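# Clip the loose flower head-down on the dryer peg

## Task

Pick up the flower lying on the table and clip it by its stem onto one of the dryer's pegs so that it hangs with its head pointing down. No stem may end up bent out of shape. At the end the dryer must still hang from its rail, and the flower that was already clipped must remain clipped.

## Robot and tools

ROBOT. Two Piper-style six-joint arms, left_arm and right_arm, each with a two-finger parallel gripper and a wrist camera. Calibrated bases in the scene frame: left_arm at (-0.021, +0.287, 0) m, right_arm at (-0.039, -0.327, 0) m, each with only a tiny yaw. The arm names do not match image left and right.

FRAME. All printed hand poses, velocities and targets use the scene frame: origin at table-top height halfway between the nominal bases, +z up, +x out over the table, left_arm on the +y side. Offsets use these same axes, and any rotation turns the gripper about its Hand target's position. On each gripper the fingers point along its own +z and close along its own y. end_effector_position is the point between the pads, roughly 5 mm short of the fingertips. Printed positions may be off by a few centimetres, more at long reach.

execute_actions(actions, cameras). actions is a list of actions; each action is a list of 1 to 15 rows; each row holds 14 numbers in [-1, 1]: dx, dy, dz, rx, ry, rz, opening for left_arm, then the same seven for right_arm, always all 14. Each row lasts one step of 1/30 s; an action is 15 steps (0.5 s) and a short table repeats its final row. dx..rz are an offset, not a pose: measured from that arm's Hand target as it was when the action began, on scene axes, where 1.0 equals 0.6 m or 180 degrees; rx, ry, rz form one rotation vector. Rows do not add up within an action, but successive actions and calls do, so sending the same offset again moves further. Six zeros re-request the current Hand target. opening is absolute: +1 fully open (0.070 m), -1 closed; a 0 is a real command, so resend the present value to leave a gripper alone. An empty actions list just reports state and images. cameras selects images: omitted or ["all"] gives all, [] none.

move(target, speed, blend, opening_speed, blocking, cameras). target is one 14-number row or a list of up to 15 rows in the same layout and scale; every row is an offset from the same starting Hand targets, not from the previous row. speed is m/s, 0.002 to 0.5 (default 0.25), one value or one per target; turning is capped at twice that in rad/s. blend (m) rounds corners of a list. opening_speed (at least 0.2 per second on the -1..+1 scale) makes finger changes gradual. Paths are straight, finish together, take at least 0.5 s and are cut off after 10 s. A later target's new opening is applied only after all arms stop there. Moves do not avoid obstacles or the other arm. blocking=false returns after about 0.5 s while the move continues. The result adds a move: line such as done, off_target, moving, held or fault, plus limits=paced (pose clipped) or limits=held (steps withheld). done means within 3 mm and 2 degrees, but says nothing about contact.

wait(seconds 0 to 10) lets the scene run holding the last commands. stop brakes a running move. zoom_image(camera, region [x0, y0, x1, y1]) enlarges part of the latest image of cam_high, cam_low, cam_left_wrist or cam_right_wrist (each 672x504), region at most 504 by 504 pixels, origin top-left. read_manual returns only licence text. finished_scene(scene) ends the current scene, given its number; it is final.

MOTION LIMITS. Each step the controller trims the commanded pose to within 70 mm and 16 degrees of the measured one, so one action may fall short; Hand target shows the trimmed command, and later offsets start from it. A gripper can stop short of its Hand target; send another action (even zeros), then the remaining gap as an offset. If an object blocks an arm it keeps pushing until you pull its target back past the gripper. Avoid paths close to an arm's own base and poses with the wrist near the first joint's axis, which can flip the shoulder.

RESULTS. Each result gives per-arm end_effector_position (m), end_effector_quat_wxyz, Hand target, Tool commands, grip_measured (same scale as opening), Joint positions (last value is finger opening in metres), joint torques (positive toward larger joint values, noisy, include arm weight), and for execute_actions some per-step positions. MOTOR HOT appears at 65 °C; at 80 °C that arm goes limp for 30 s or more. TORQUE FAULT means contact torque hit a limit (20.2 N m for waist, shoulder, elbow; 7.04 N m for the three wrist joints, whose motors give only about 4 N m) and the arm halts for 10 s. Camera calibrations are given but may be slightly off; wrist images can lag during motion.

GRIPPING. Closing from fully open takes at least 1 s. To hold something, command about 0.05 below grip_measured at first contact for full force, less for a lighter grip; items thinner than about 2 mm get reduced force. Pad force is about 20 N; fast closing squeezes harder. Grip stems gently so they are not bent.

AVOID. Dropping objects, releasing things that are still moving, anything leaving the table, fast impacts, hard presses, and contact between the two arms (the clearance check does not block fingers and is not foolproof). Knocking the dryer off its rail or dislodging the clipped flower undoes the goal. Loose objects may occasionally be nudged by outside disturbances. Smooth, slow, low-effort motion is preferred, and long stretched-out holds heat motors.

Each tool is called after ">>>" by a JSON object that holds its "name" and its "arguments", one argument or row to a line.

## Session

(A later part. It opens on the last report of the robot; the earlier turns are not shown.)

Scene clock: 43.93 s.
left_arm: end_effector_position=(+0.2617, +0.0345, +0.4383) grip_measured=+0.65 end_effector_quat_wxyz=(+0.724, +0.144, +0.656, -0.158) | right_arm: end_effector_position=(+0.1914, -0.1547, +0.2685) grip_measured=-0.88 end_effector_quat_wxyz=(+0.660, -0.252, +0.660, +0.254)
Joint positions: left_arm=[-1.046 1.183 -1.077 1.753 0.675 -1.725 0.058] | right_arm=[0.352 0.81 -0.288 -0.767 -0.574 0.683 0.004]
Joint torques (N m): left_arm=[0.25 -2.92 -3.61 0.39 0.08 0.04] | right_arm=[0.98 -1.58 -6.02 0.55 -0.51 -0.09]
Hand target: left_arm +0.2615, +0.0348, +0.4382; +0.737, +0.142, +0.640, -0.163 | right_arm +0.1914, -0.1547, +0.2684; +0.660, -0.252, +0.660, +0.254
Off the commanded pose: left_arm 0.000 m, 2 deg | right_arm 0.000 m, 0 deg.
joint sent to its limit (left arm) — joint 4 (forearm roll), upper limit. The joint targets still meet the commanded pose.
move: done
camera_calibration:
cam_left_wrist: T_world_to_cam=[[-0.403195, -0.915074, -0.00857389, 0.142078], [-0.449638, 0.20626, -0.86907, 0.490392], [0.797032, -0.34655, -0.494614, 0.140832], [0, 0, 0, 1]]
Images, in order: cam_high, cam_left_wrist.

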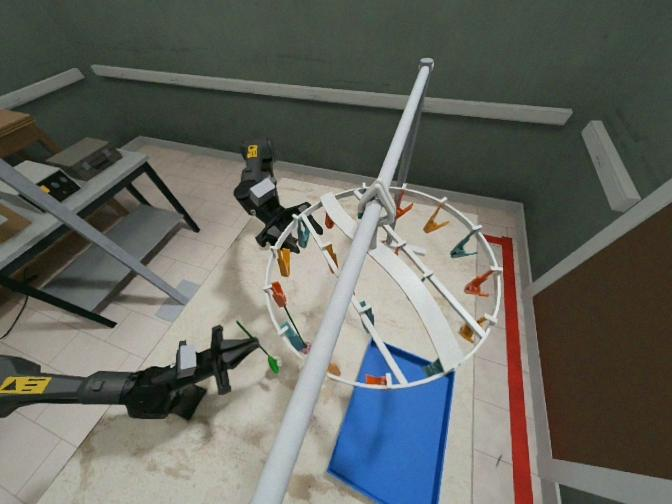

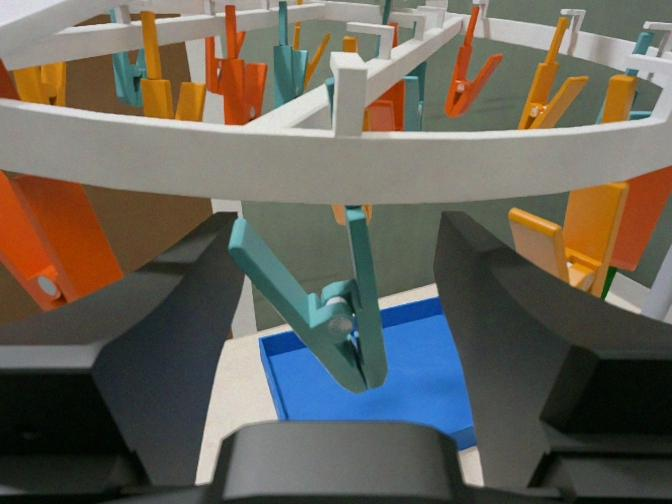

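>>> {"name": "move", "arguments": {
  "target": [0,0,0,0,0,0,-0.1,0,0,0,0,0,0,-1],
  "opening_speed": 0.6,
  "cameras": ["cam_left_wrist"]
}}

>>> {"name": "move", "arguments": {
  "target": [0,0,0,0,0,0,-0.4,0,0,0,0,0,0,-1],
  "opening_speed": 0.4,
  "cameras": ["cam_left_wrist","cam_high","cam_low"]
}}

>>> {"name": "zoom_image", "arguments": {
  "camera": "cam_left_wrist",
  "region": [240, 300, 440, 450]
}}

Scene clock: 45.63 s.
left_arm: end_effector_position=(+0.2615, +0.0348, +0.4386) grip_measured=-0.10 end_effector_quat_wxyz=(+0.724, +0.143, +0.656, -0.159) | right_arm: end_effector_position=(+0.1914, -0.1547, +0.2685) grip_measured=-0.88 end_effector_quat_wxyz=(+0.660, -0.252, +0.660, +0.254)
Joint positions: left_arm=[-1.046 1.182 -1.077 1.753 0.675 -1.725 0.032] | right_arm=[0.352 0.81 -0.288 -0.767 -0.574 0.683 0.004]
Joint torques (N m): left_arm=[-0.7 -3.04 -3.1 0.46 0.07 0.22] | right_arm=[1.19 -1.48 -6.37 0.54 -0.53 -0.11]
Hand target: left_arm +0.2616, +0.0348, +0.4382; +0.737, +0.142, +0.640, -0.163 | right_arm +0.1914, -0.1547, +0.2684; +0.660, -0.252, +0.660, +0.254
Off the commanded pose: left_arm 0.000 m, 2 deg | right_arm 0.000 m, 0 deg.
joint sent to its limit (left arm) — joint 4 (forearm roll), upper limit. The joint targets still meet the commanded pose.
move: done
camera_calibration:
cam_left_wrist: T_world_to_cam=[[-0.403191, -0.915081, -0.00800209, 0.142009], [-0.449277, 0.205558, -0.869423, 0.490644], [0.797237, -0.346949, -0.494004, 0.140876], [0, 0, 0, 1]]
Images, in order: cam_left_wrist.

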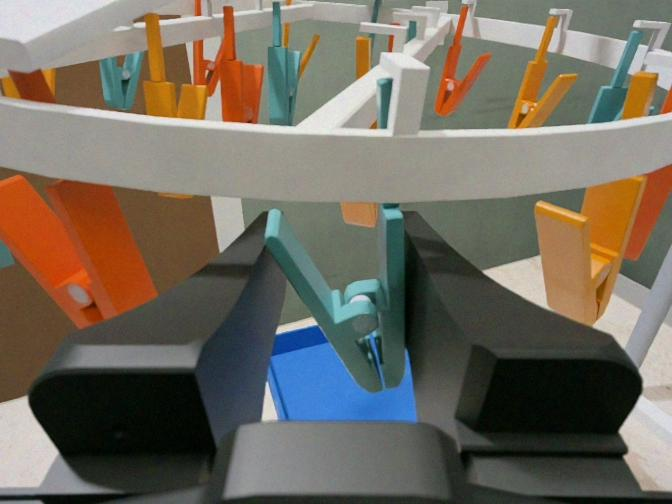

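Scene clock: 46.60 s.
left_arm: end_effector_position=(+0.2615, +0.0348, +0.4386) grip_measured=-0.39 end_effector_quat_wxyz=(+0.724, +0.143, +0.656, -0.159) | right_arm: end_effector_position=(+0.1914, -0.1547, +0.2685) grip_measured=-0.88 end_effector_quat_wxyz=(+0.660, -0.252, +0.660, +0.254)
Joint positions: left_arm=[-1.046 1.182 -1.077 1.753 0.675 -1.725 0.021] | right_arm=[0.352 0.81 -0.288 -0.767 -0.574 0.683 0.004]
Joint torques (N m): left_arm=[-0.31 -3 -3.27 0.5 -0.02 0.15] | right_arm=[1.07 -1.52 -6.24 0.51 -0.51 -0.11]
Hand target: left_arm +0.2616, +0.0348, +0.4382; +0.737, +0.142, +0.640, -0.163 | right_arm +0.1914, -0.1547, +0.2684; +0.660, -0.252, +0.660, +0.254
Off the commanded pose: left_arm 0.000 m, 2 deg | right_arm 0.000 m, 0 deg.
joint sent to its limit (left arm) — joint 4 (forearm roll), upper limit. The joint targets still meet the commanded pose.
move: done
camera_calibration:
cam_left_wrist: T_world_to_cam=[[-0.403191, -0.915081, -0.00800209, 0.142009], [-0.449277, 0.205558, -0.869423, 0.490644], [0.797237, -0.346949, -0.494004, 0.140876], [0, 0, 0, 1]]
Images, in order: cam_high, cam_low, cam_left_wrist.

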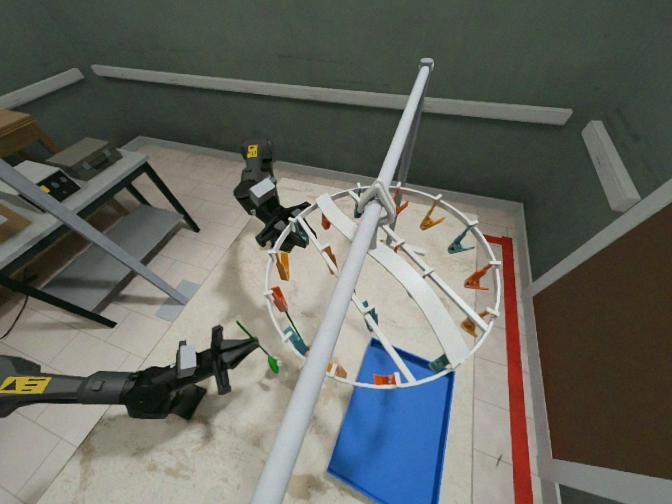

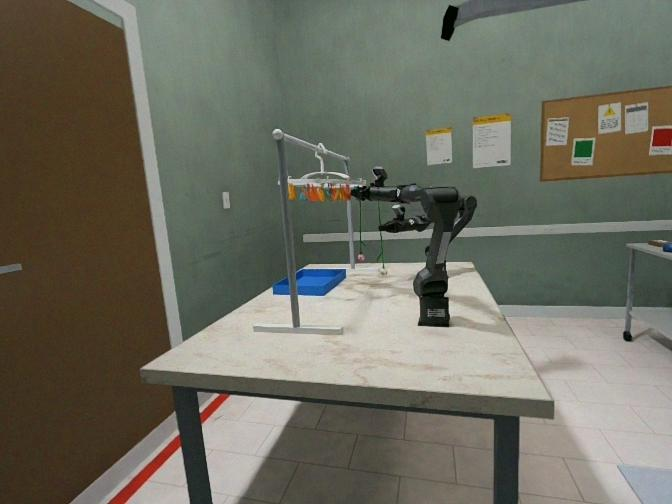

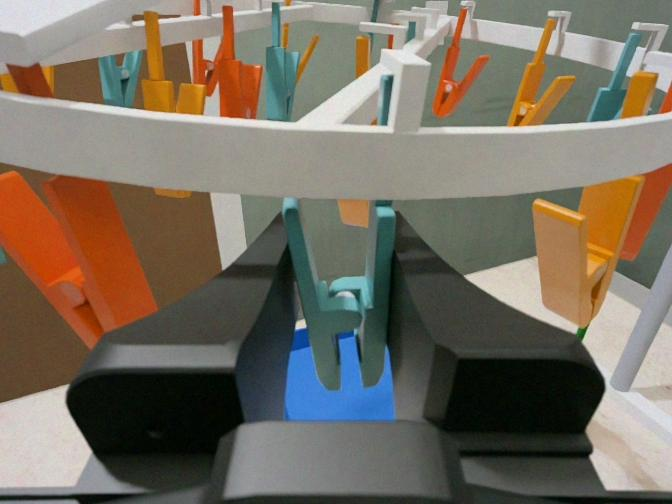

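Scaled by 2.520 from the camera's 672x504 image, which has a finer 960x720 frame.

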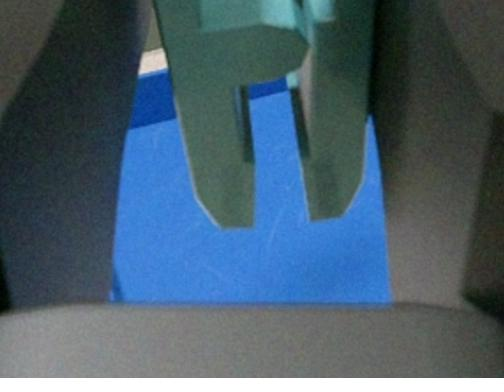

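>>> {"name": "move", "arguments": {
  "target": [
    [0,0,0,0,0,0,-0.4,0.039,0.158,-0.031,0,0,0,-1],
    [0,0,0,0,0,0,-0.4,0.094,0.305,-0.022,0,0,0,-1]
  ],
  "speed": 0.1,
  "blend": 0.03
}}

>>> {"name": "zoom_image", "arguments": {
  "camera": "cam_high",
  "region": [240, 190, 360, 280]
}}

>>> {"name": "zoom_image", "arguments": {
  "camera": "cam_low",
  "region": [330, 150, 450, 290]
}}

Scene clock: 49.23 s.
left_arm: end_effector_position=(+0.2615, +0.0348, +0.4386) grip_measured=-0.39 end_effector_quat_wxyz=(+0.724, +0.143, +0.656, -0.159) | right_arm: end_effector_position=(+0.2481, +0.0286, +0.2551) grip_measured=-0.88 end_effector_quat_wxyz=(+0.660, -0.252, +0.660, +0.254)
Joint positions: left_arm=[-1.046 1.182 -1.077 1.753 0.675 -1.725 0.021] | right_arm=[1.043 1.57 -0.756 0.442 -0.778 -0.324 0.004]
Joint torques (N m): left_arm=[0.88 -2.9 -3.61 0.59 -0.13 0] | right_arm=[0.69 -8.79 -5.56 -0.11 -0.69 0.03]
Hand target: left_arm +0.2616, +0.0348, +0.4382; +0.737, +0.142, +0.640, -0.163 | right_arm +0.2478, +0.0283, +0.2552; +0.660, -0.252, +0.660, +0.254
Off the commanded pose: left_arm 0.000 m, 2 deg | right_arm 0.000 m, 0 deg.
joint sent to its limit (left arm) — joint 4 (forearm roll), upper limit. The joint targets still meet the commanded pose.
move: done
camera_calibration:
cam_left_wrist: T_world_to_cam=[[-0.403191, -0.915081, -0.00800209, 0.142009], [-0.449277, 0.205558, -0.869423, 0.490644], [0.797237, -0.346949, -0.494004, 0.140876], [0, 0, 0, 1]]
cam_right_wrist: T_world_to_cam=[[0.664752, -0.746631, -0.0254318, -0.137544], [-0.425104, -0.350053, -0.834715, 0.330781], [0.614322, 0.56569, -0.550094, 0.0969505], [0, 0, 0, 1]]

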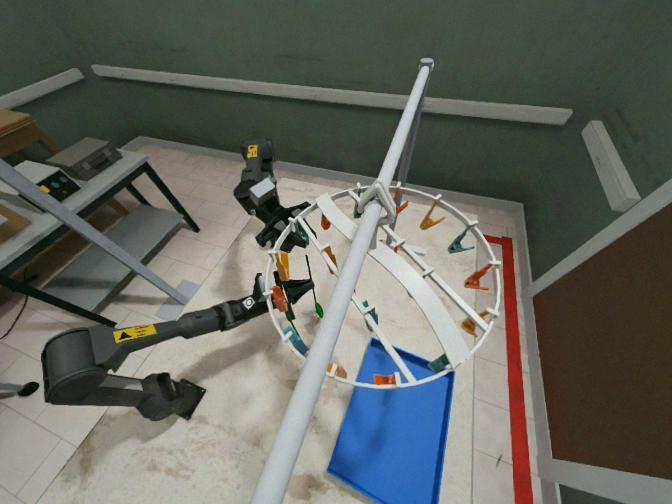

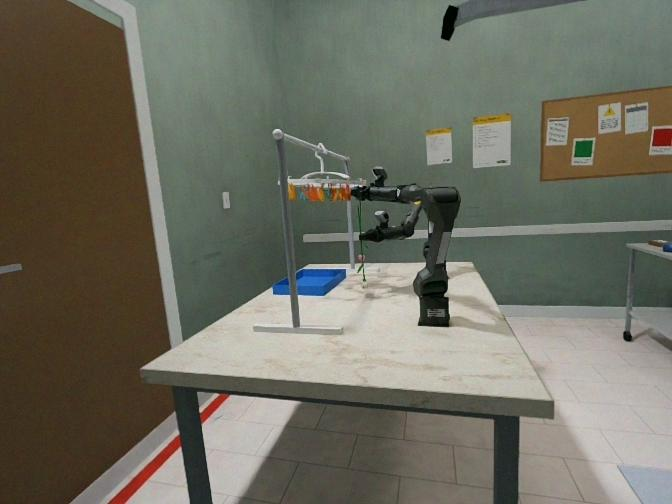

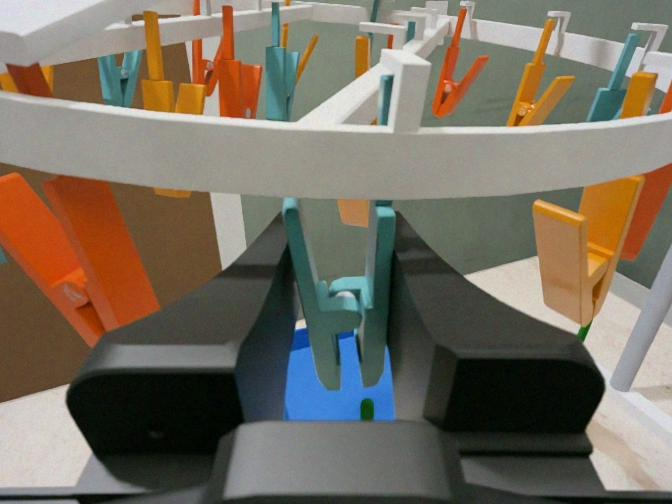

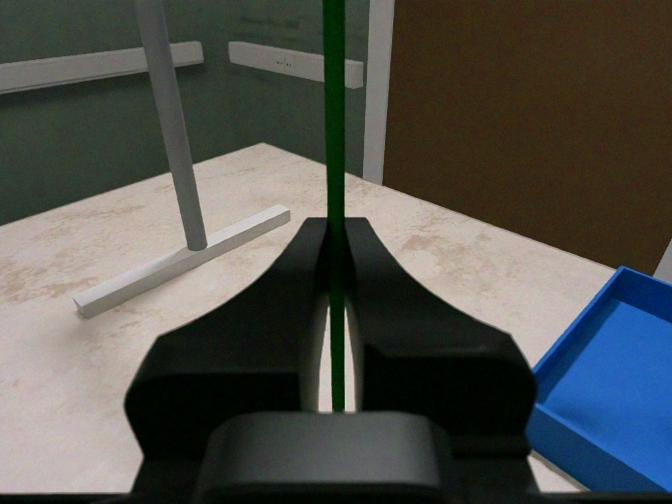

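Scaled by 4.200 from the camera's 672x504 image, which has a finer 960x720 frame.

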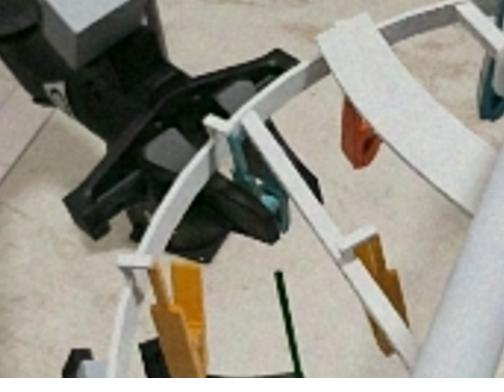

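Scaled by 3.600 from the camera's 672x504 image, which has a finer 960x720 frame.

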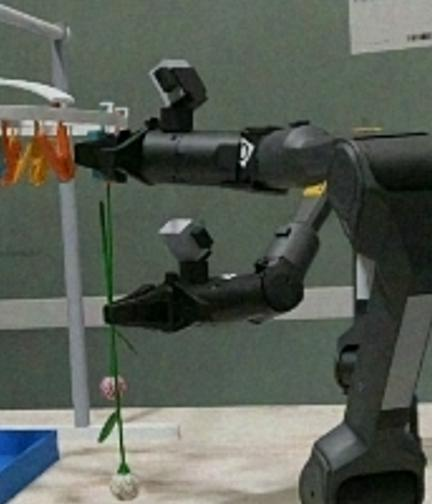

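>>> {"name": "move", "arguments": {
  "target": [0,0,0,0,0,0,-0.4,-0.005,0.014,0.025,0,0,0,-1],
  "speed": 0.04,
  "cameras": ["cam_left_wrist","cam_high"]
}}

>>> {"name": "zoom_image", "arguments": {
  "camera": "cam_left_wrist",
  "region": [240, 300, 440, 450]
}}

>>> {"name": "zoom_image", "arguments": {
  "camera": "cam_high",
  "region": [270, 200, 350, 280]
}}

Scene clock: 50.27 s.
left_arm: end_effector_position=(+0.2615, +0.0348, +0.4386) grip_measured=-0.39 end_effector_quat_wxyz=(+0.724, +0.143, +0.656, -0.159) | right_arm: end_effector_position=(+0.2449, +0.0368, +0.2703) grip_measured=-0.88 end_effector_quat_wxyz=(+0.660, -0.252, +0.660, +0.254)
Joint positions: left_arm=[-1.046 1.182 -1.077 1.753 0.675 -1.725 0.021] | right_arm=[1.071 1.554 -0.811 0.515 -0.725 -0.399 0.004]
Joint torques (N m): left_arm=[1 -2.83 -3.75 0.62 -0.11 0.02] | right_arm=[0.89 -7.79 -5.8 -0.3 -0.73 0.11]
Hand target: left_arm +0.2616, +0.0348, +0.4382; +0.737, +0.142, +0.640, -0.163 | right_arm +0.2448, +0.0367, +0.2702; +0.660, -0.252, +0.660, +0.254
Off the commanded pose: left_arm 0.000 m, 2 deg | right_arm 0.000 m, 0 deg.
joint sent to its limit (left arm) — joint 4 (forearm roll), upper limit. The joint targets still meet the commanded pose.
move: done
camera_calibration:
cam_left_wrist: T_world_to_cam=[[-0.403191, -0.915081, -0.00800209, 0.142009], [-0.449277, 0.205558, -0.869423, 0.490644], [0.797237, -0.346949, -0.494004, 0.140876], [0, 0, 0, 1]]
Images, in order: cam_high, cam_left_wrist.

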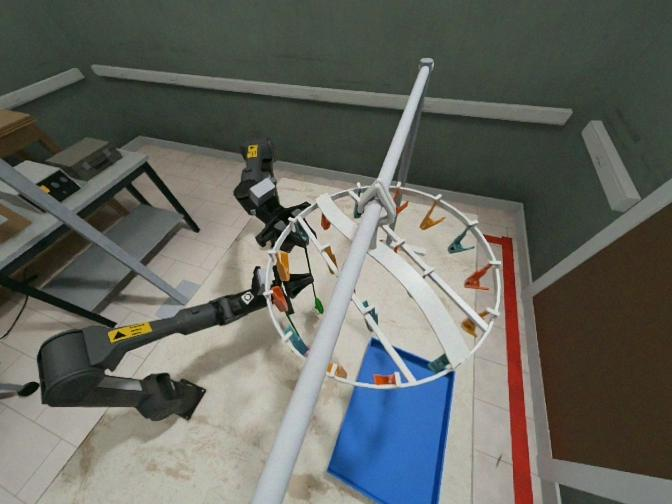

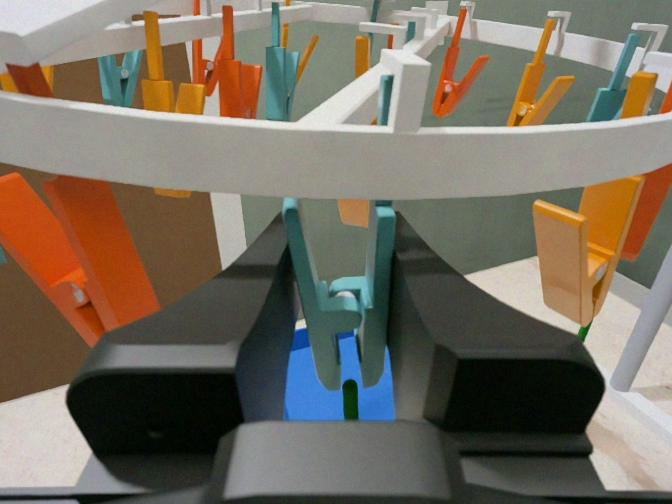

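Scaled by 2.520 from the camera's 672x504 image, which has a finer 960x720 frame.

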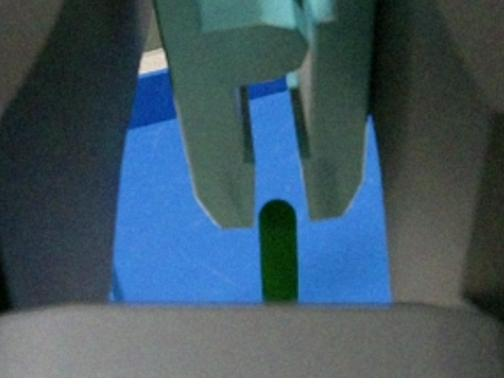

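Scaled by 6.300 from the camera's 672x504 image, which has a finer 960x720 frame.

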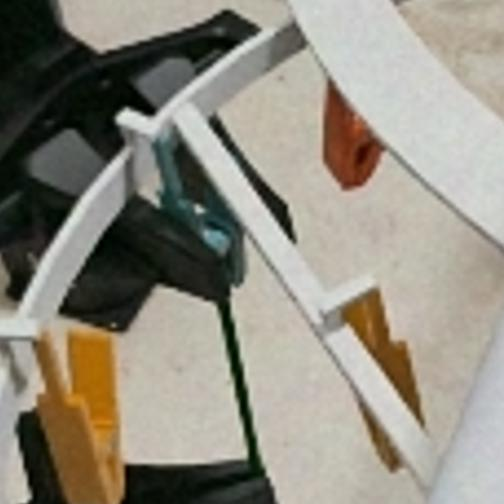

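>>> {"name": "move", "arguments": {
  "target": [0,0,0,0,0,0,-0.4,0,0,0.0265,0,0,0,-1],
  "speed": 0.02,
  "cameras": ["cam_left_wrist","cam_high","cam_right_wrist"]
}}

>>> {"name": "zoom_image", "arguments": {
  "camera": "cam_left_wrist",
  "region": [240, 300, 440, 450]
}}

>>> {"name": "zoom_image", "arguments": {
  "camera": "cam_high",
  "region": [270, 200, 350, 280]
}}

Scene clock: 51.60 s.
left_arm: end_effector_position=(+0.2615, +0.0348, +0.4386) grip_measured=-0.39 end_effector_quat_wxyz=(+0.724, +0.143, +0.656, -0.159) | right_arm: end_effector_position=(+0.2448, +0.0367, +0.2862) grip_measured=-0.88 end_effector_quat_wxyz=(+0.660, -0.253, +0.660, +0.254)
Joint positions: left_arm=[-1.046 1.182 -1.077 1.753 0.675 -1.725 0.021] | right_arm=[1.071 1.523 -0.848 0.557 -0.666 -0.454 0.004]
Joint torques (N m): left_arm=[0.84 -2.79 -3.97 0.61 -0.08 0.06] | right_arm=[0.3 -8.06 -6.6 -0.19 -0.71 0.01]
Hand target: left_arm +0.2616, +0.0348, +0.4382; +0.737, +0.142, +0.640, -0.163 | right_arm +0.2448, +0.0367, +0.2861; +0.660, -0.252, +0.660, +0.254
Off the commanded pose: left_arm 0.000 m, 2 deg | right_arm 0.000 m, 0 deg.
joint sent to its limit (left arm) — joint 4 (forearm roll), upper limit. The joint targets still meet the commanded pose.
move: done
camera_calibration:
cam_left_wrist: T_world_to_cam=[[-0.403191, -0.915081, -0.00800209, 0.142009], [-0.449277, 0.205558, -0.869423, 0.490644], [0.797237, -0.346949, -0.494004, 0.140876], [0, 0, 0, 1]]
cam_right_wrist: T_world_to_cam=[[0.665007, -0.746397, -0.0256333, -0.128518], [-0.425206, -0.350177, -0.834611, 0.358134], [0.613975, 0.565922, -0.550243, 0.111575], [0, 0, 0, 1]]
Images, in order: cam_high, cam_left_wrist, cam_right_wrist.

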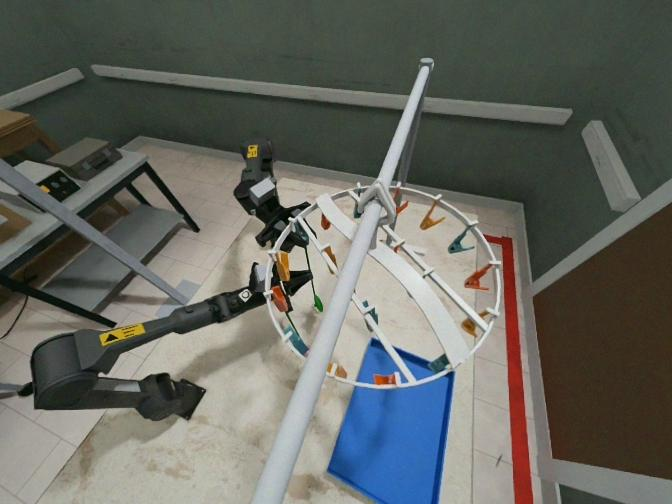

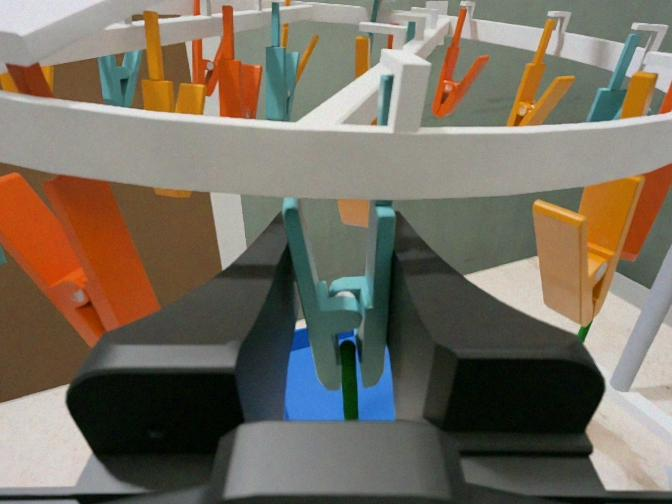

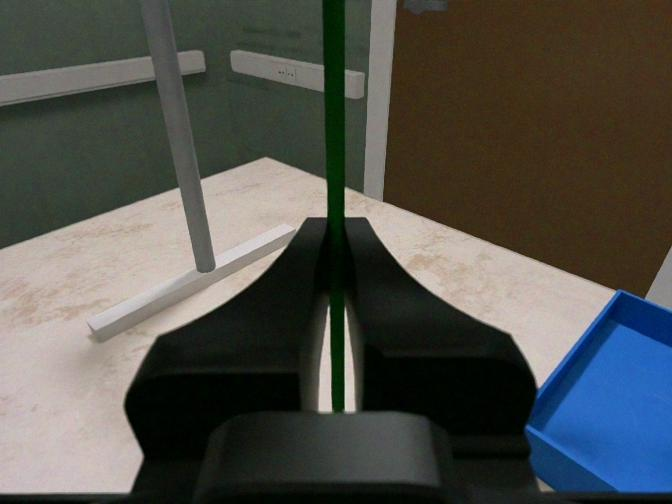

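Scaled by 2.520 from the camera's 672x504 image, which has a finer 960x720 frame.

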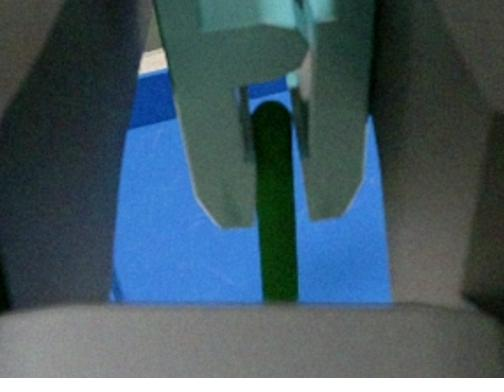

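Scaled by 6.300 from the camera's 672x504 image, which has a finer 960x720 frame.

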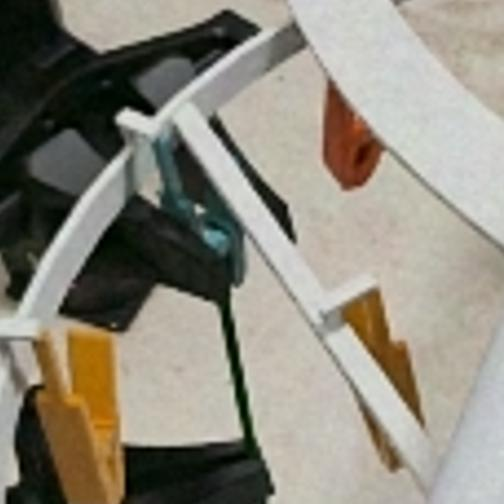

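>>> {"name": "move", "arguments": {
  "target": [0,0,0,0,0,0,-0.25,0,0,0,0,0,0,-1],
  "opening_speed": 0.3,
  "cameras": ["cam_left_wrist"]
}}

>>> {"name": "zoom_image", "arguments": {
  "camera": "cam_left_wrist",
  "region": [240, 300, 440, 450]
}}

>>> {"name": "move", "arguments": {
  "target": [0,0,0,0,0,0,-0.15,0,0,0,0,0,0,-1],
  "opening_speed": 0.3,
  "cameras": ["cam_left_wrist"]
}}

>>> {"name": "zoom_image", "arguments": {
  "camera": "cam_left_wrist",
  "region": [240, 300, 440, 450]
}}

Scene clock: 52.67 s.
left_arm: end_effector_position=(+0.2615, +0.0348, +0.4386) grip_measured=-0.25 end_effector_quat_wxyz=(+0.724, +0.143, +0.656, -0.159) | right_arm: end_effector_position=(+0.2448, +0.0367, +0.2862) grip_measured=-0.88 end_effector_quat_wxyz=(+0.660, -0.253, +0.660, +0.254)
Joint positions: left_arm=[-1.046 1.182 -1.077 1.753 0.675 -1.725 0.026] | right_arm=[1.071 1.523 -0.848 0.557 -0.666 -0.454 0.004]
Joint torques (N m): left_arm=[0.78 -2.7 -4.15 0.57 -0.05 0.09] | right_arm=[0.43 -6.95 -5.96 -0.41 -0.69 0.09]
Hand target: left_arm +0.2616, +0.0348, +0.4382; +0.737, +0.142, +0.640, -0.163 | right_arm +0.2448, +0.0367, +0.2861; +0.660, -0.252, +0.660, +0.254
Off the commanded pose: left_arm 0.000 m, 2 deg | right_arm 0.000 m, 0 deg.
joint sent to its limit (left arm) — joint 4 (forearm roll), upper limit. The joint targets still meet the commanded pose.
move: done
camera_calibration:
cam_left_wrist: T_world_to_cam=[[-0.403191, -0.915081, -0.00800209, 0.142009], [-0.449277, 0.205558, -0.869423, 0.490644], [0.797237, -0.346949, -0.494004, 0.140876], [0, 0, 0, 1]]
Images, in order: cam_left_wrist.

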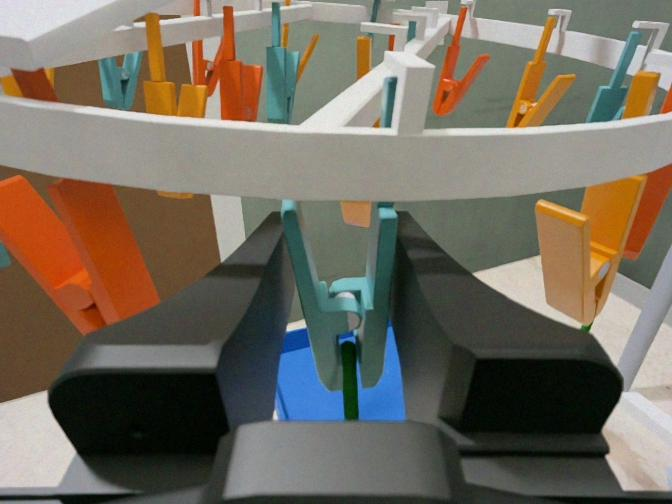

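Scaled by 2.520 from the camera's 672x504 image, which has a finer 960x720 frame.

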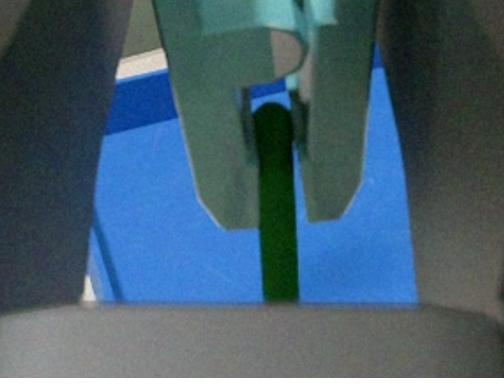

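Scene clock: 53.37 s.
left_arm: end_effector_position=(+0.2615, +0.0348, +0.4386) grip_measured=-0.15 end_effector_quat_wxyz=(+0.724, +0.143, +0.656, -0.159) | right_arm: end_effector_position=(+0.2448, +0.0367, +0.2862) grip_measured=-0.88 end_effector_quat_wxyz=(+0.660, -0.253, +0.660, +0.254)
Joint positions: left_arm=[-1.046 1.182 -1.077 1.753 0.675 -1.725 0.03] | right_arm=[1.071 1.523 -0.848 0.557 -0.666 -0.454 0.004]
Joint torques (N m): left_arm=[0.63 -2.68 -4.24 0.54 -0.01 0.1] | right_arm=[0.58 -6.97 -5.64 -0.34 -0.62 0.09]
Hand target: left_arm +0.2616, +0.0348, +0.4382; +0.737, +0.142, +0.640, -0.163 | right_arm +0.2448, +0.0367, +0.2861; +0.660, -0.252, +0.660, +0.254
Off the commanded pose: left_arm 0.000 m, 2 deg | right_arm 0.000 m, 0 deg.
joint sent to its limit (left arm) — joint 4 (forearm roll), upper limit. The joint targets still meet the commanded pose.
move: done
camera_calibration:
cam_left_wrist: T_world_to_cam=[[-0.403191, -0.915081, -0.00800209, 0.142009], [-0.449277, 0.205558, -0.869423, 0.490644], [0.797237, -0.346949, -0.494004, 0.140876], [0, 0, 0, 1]]
Images, in order: cam_left_wrist.

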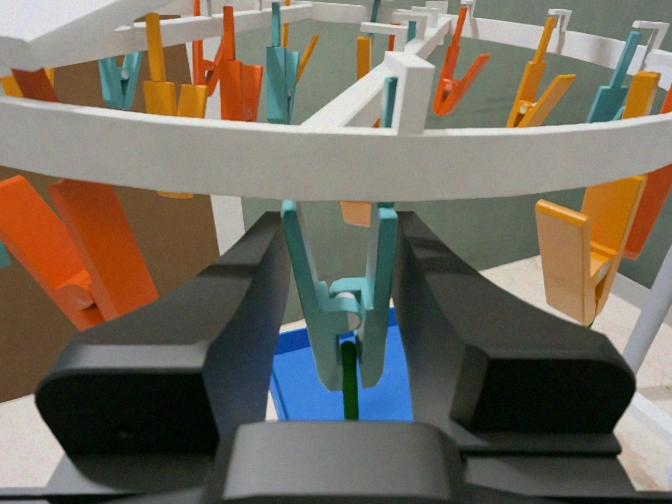

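Scaled by 2.520 from the camera's 672x504 image, which has a finer 960x720 frame.

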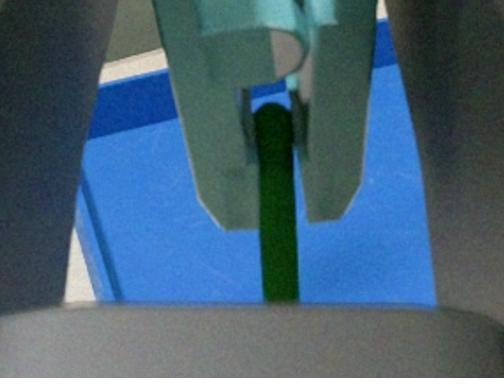

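>>> {"name": "move", "arguments": {
  "target": [0,0,0,0,0,0,-0.15,0,0,0,0,0,0,-0.3],
  "opening_speed": 0.3
}}

>>> {"name": "zoom_image", "arguments": {
  "camera": "cam_left_wrist",
  "region": [240, 300, 440, 450]
}}

Scene clock: 56.07 s.
left_arm: end_effector_position=(+0.2615, +0.0348, +0.4386) grip_measured=-0.15 end_effector_quat_wxyz=(+0.724, +0.143, +0.656, -0.159) | right_arm: end_effector_position=(+0.2448, +0.0367, +0.2862) grip_measured=-0.30 end_effector_quat_wxyz=(+0.660, -0.253, +0.660, +0.254)
Joint positions: left_arm=[-1.046 1.182 -1.077 1.753 0.675 -1.725 0.03] | right_arm=[1.071 1.523 -0.848 0.557 -0.666 -0.454 0.024]
Joint torques (N m): left_arm=[0.42 -2.5 -3.27 0.43 0.05 0.12] | right_arm=[0.45 -6.9 -5.91 -0.34 -0.57 0.09]
Hand target: left_arm +0.2616, +0.0348, +0.4382; +0.737, +0.142, +0.640, -0.163 | right_arm +0.2448, +0.0367, +0.2861; +0.660, -0.252, +0.660, +0.254
Off the commanded pose: left_arm 0.000 m, 2 deg | right_arm 0.000 m, 0 deg.
joint sent to its limit (left arm) — joint 4 (forearm roll), upper limit. The joint targets still meet the commanded pose.
move: done
camera_calibration:
cam_left_wrist: T_world_to_cam=[[-0.403191, -0.915081, -0.00800209, 0.142009], [-0.449277, 0.205558, -0.869423, 0.490644], [0.797237, -0.346949, -0.494004, 0.140876], [0, 0, 0, 1]]
cam_right_wrist: T_world_to_cam=[[0.665007, -0.746397, -0.0256333, -0.128518], [-0.425206, -0.350177, -0.834611, 0.358134], [0.613975, 0.565922, -0.550243, 0.111575], [0, 0, 0, 1]]

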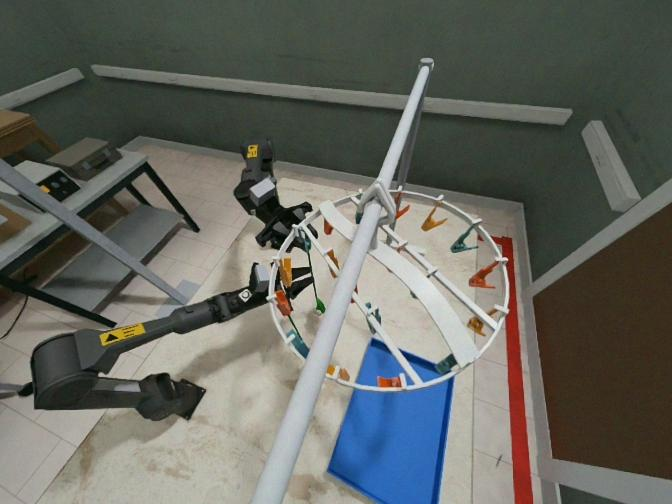

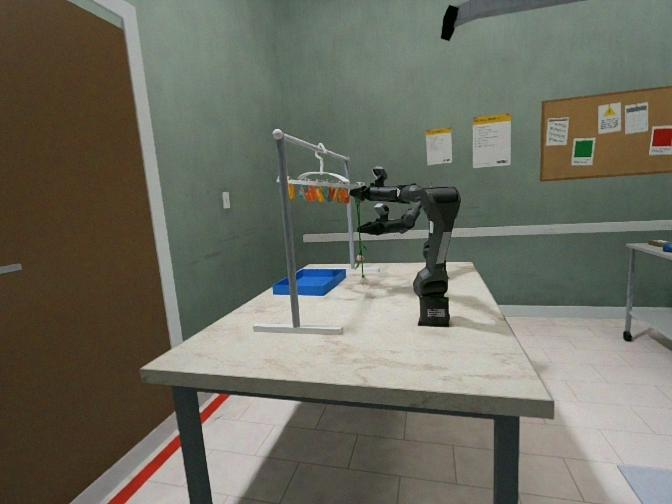

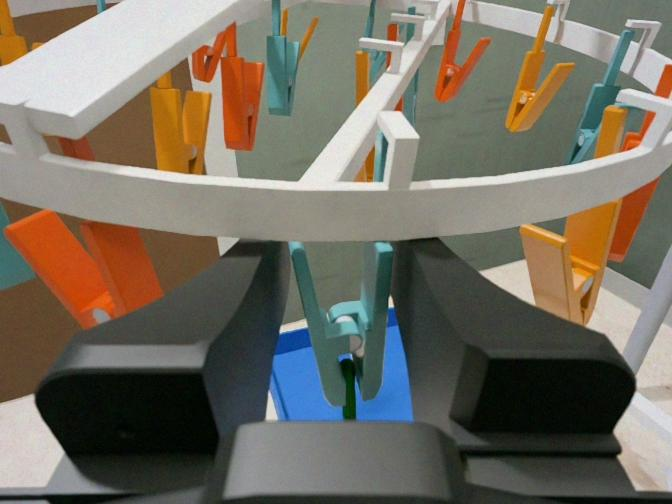

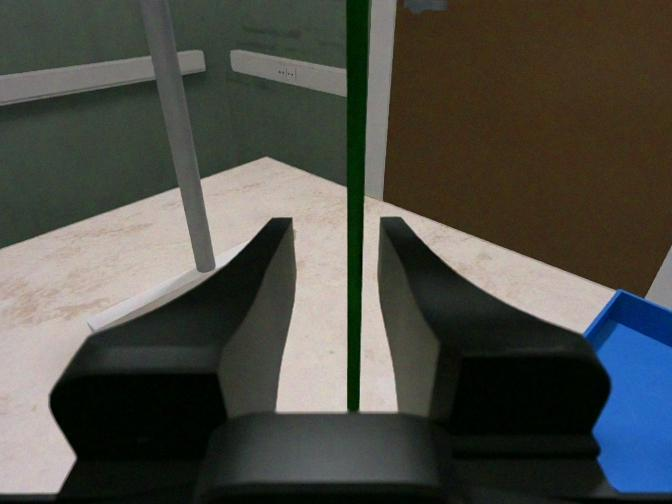

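Scaled by 2.520 from the camera's 672x504 image, which has a finer 960x720 frame.

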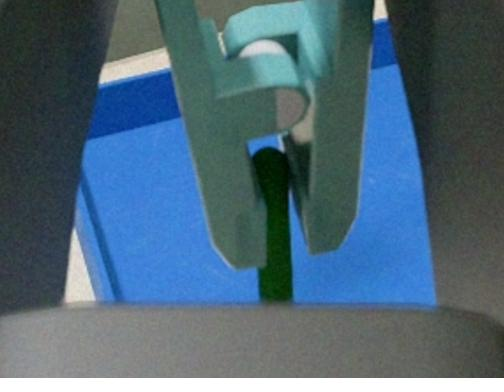

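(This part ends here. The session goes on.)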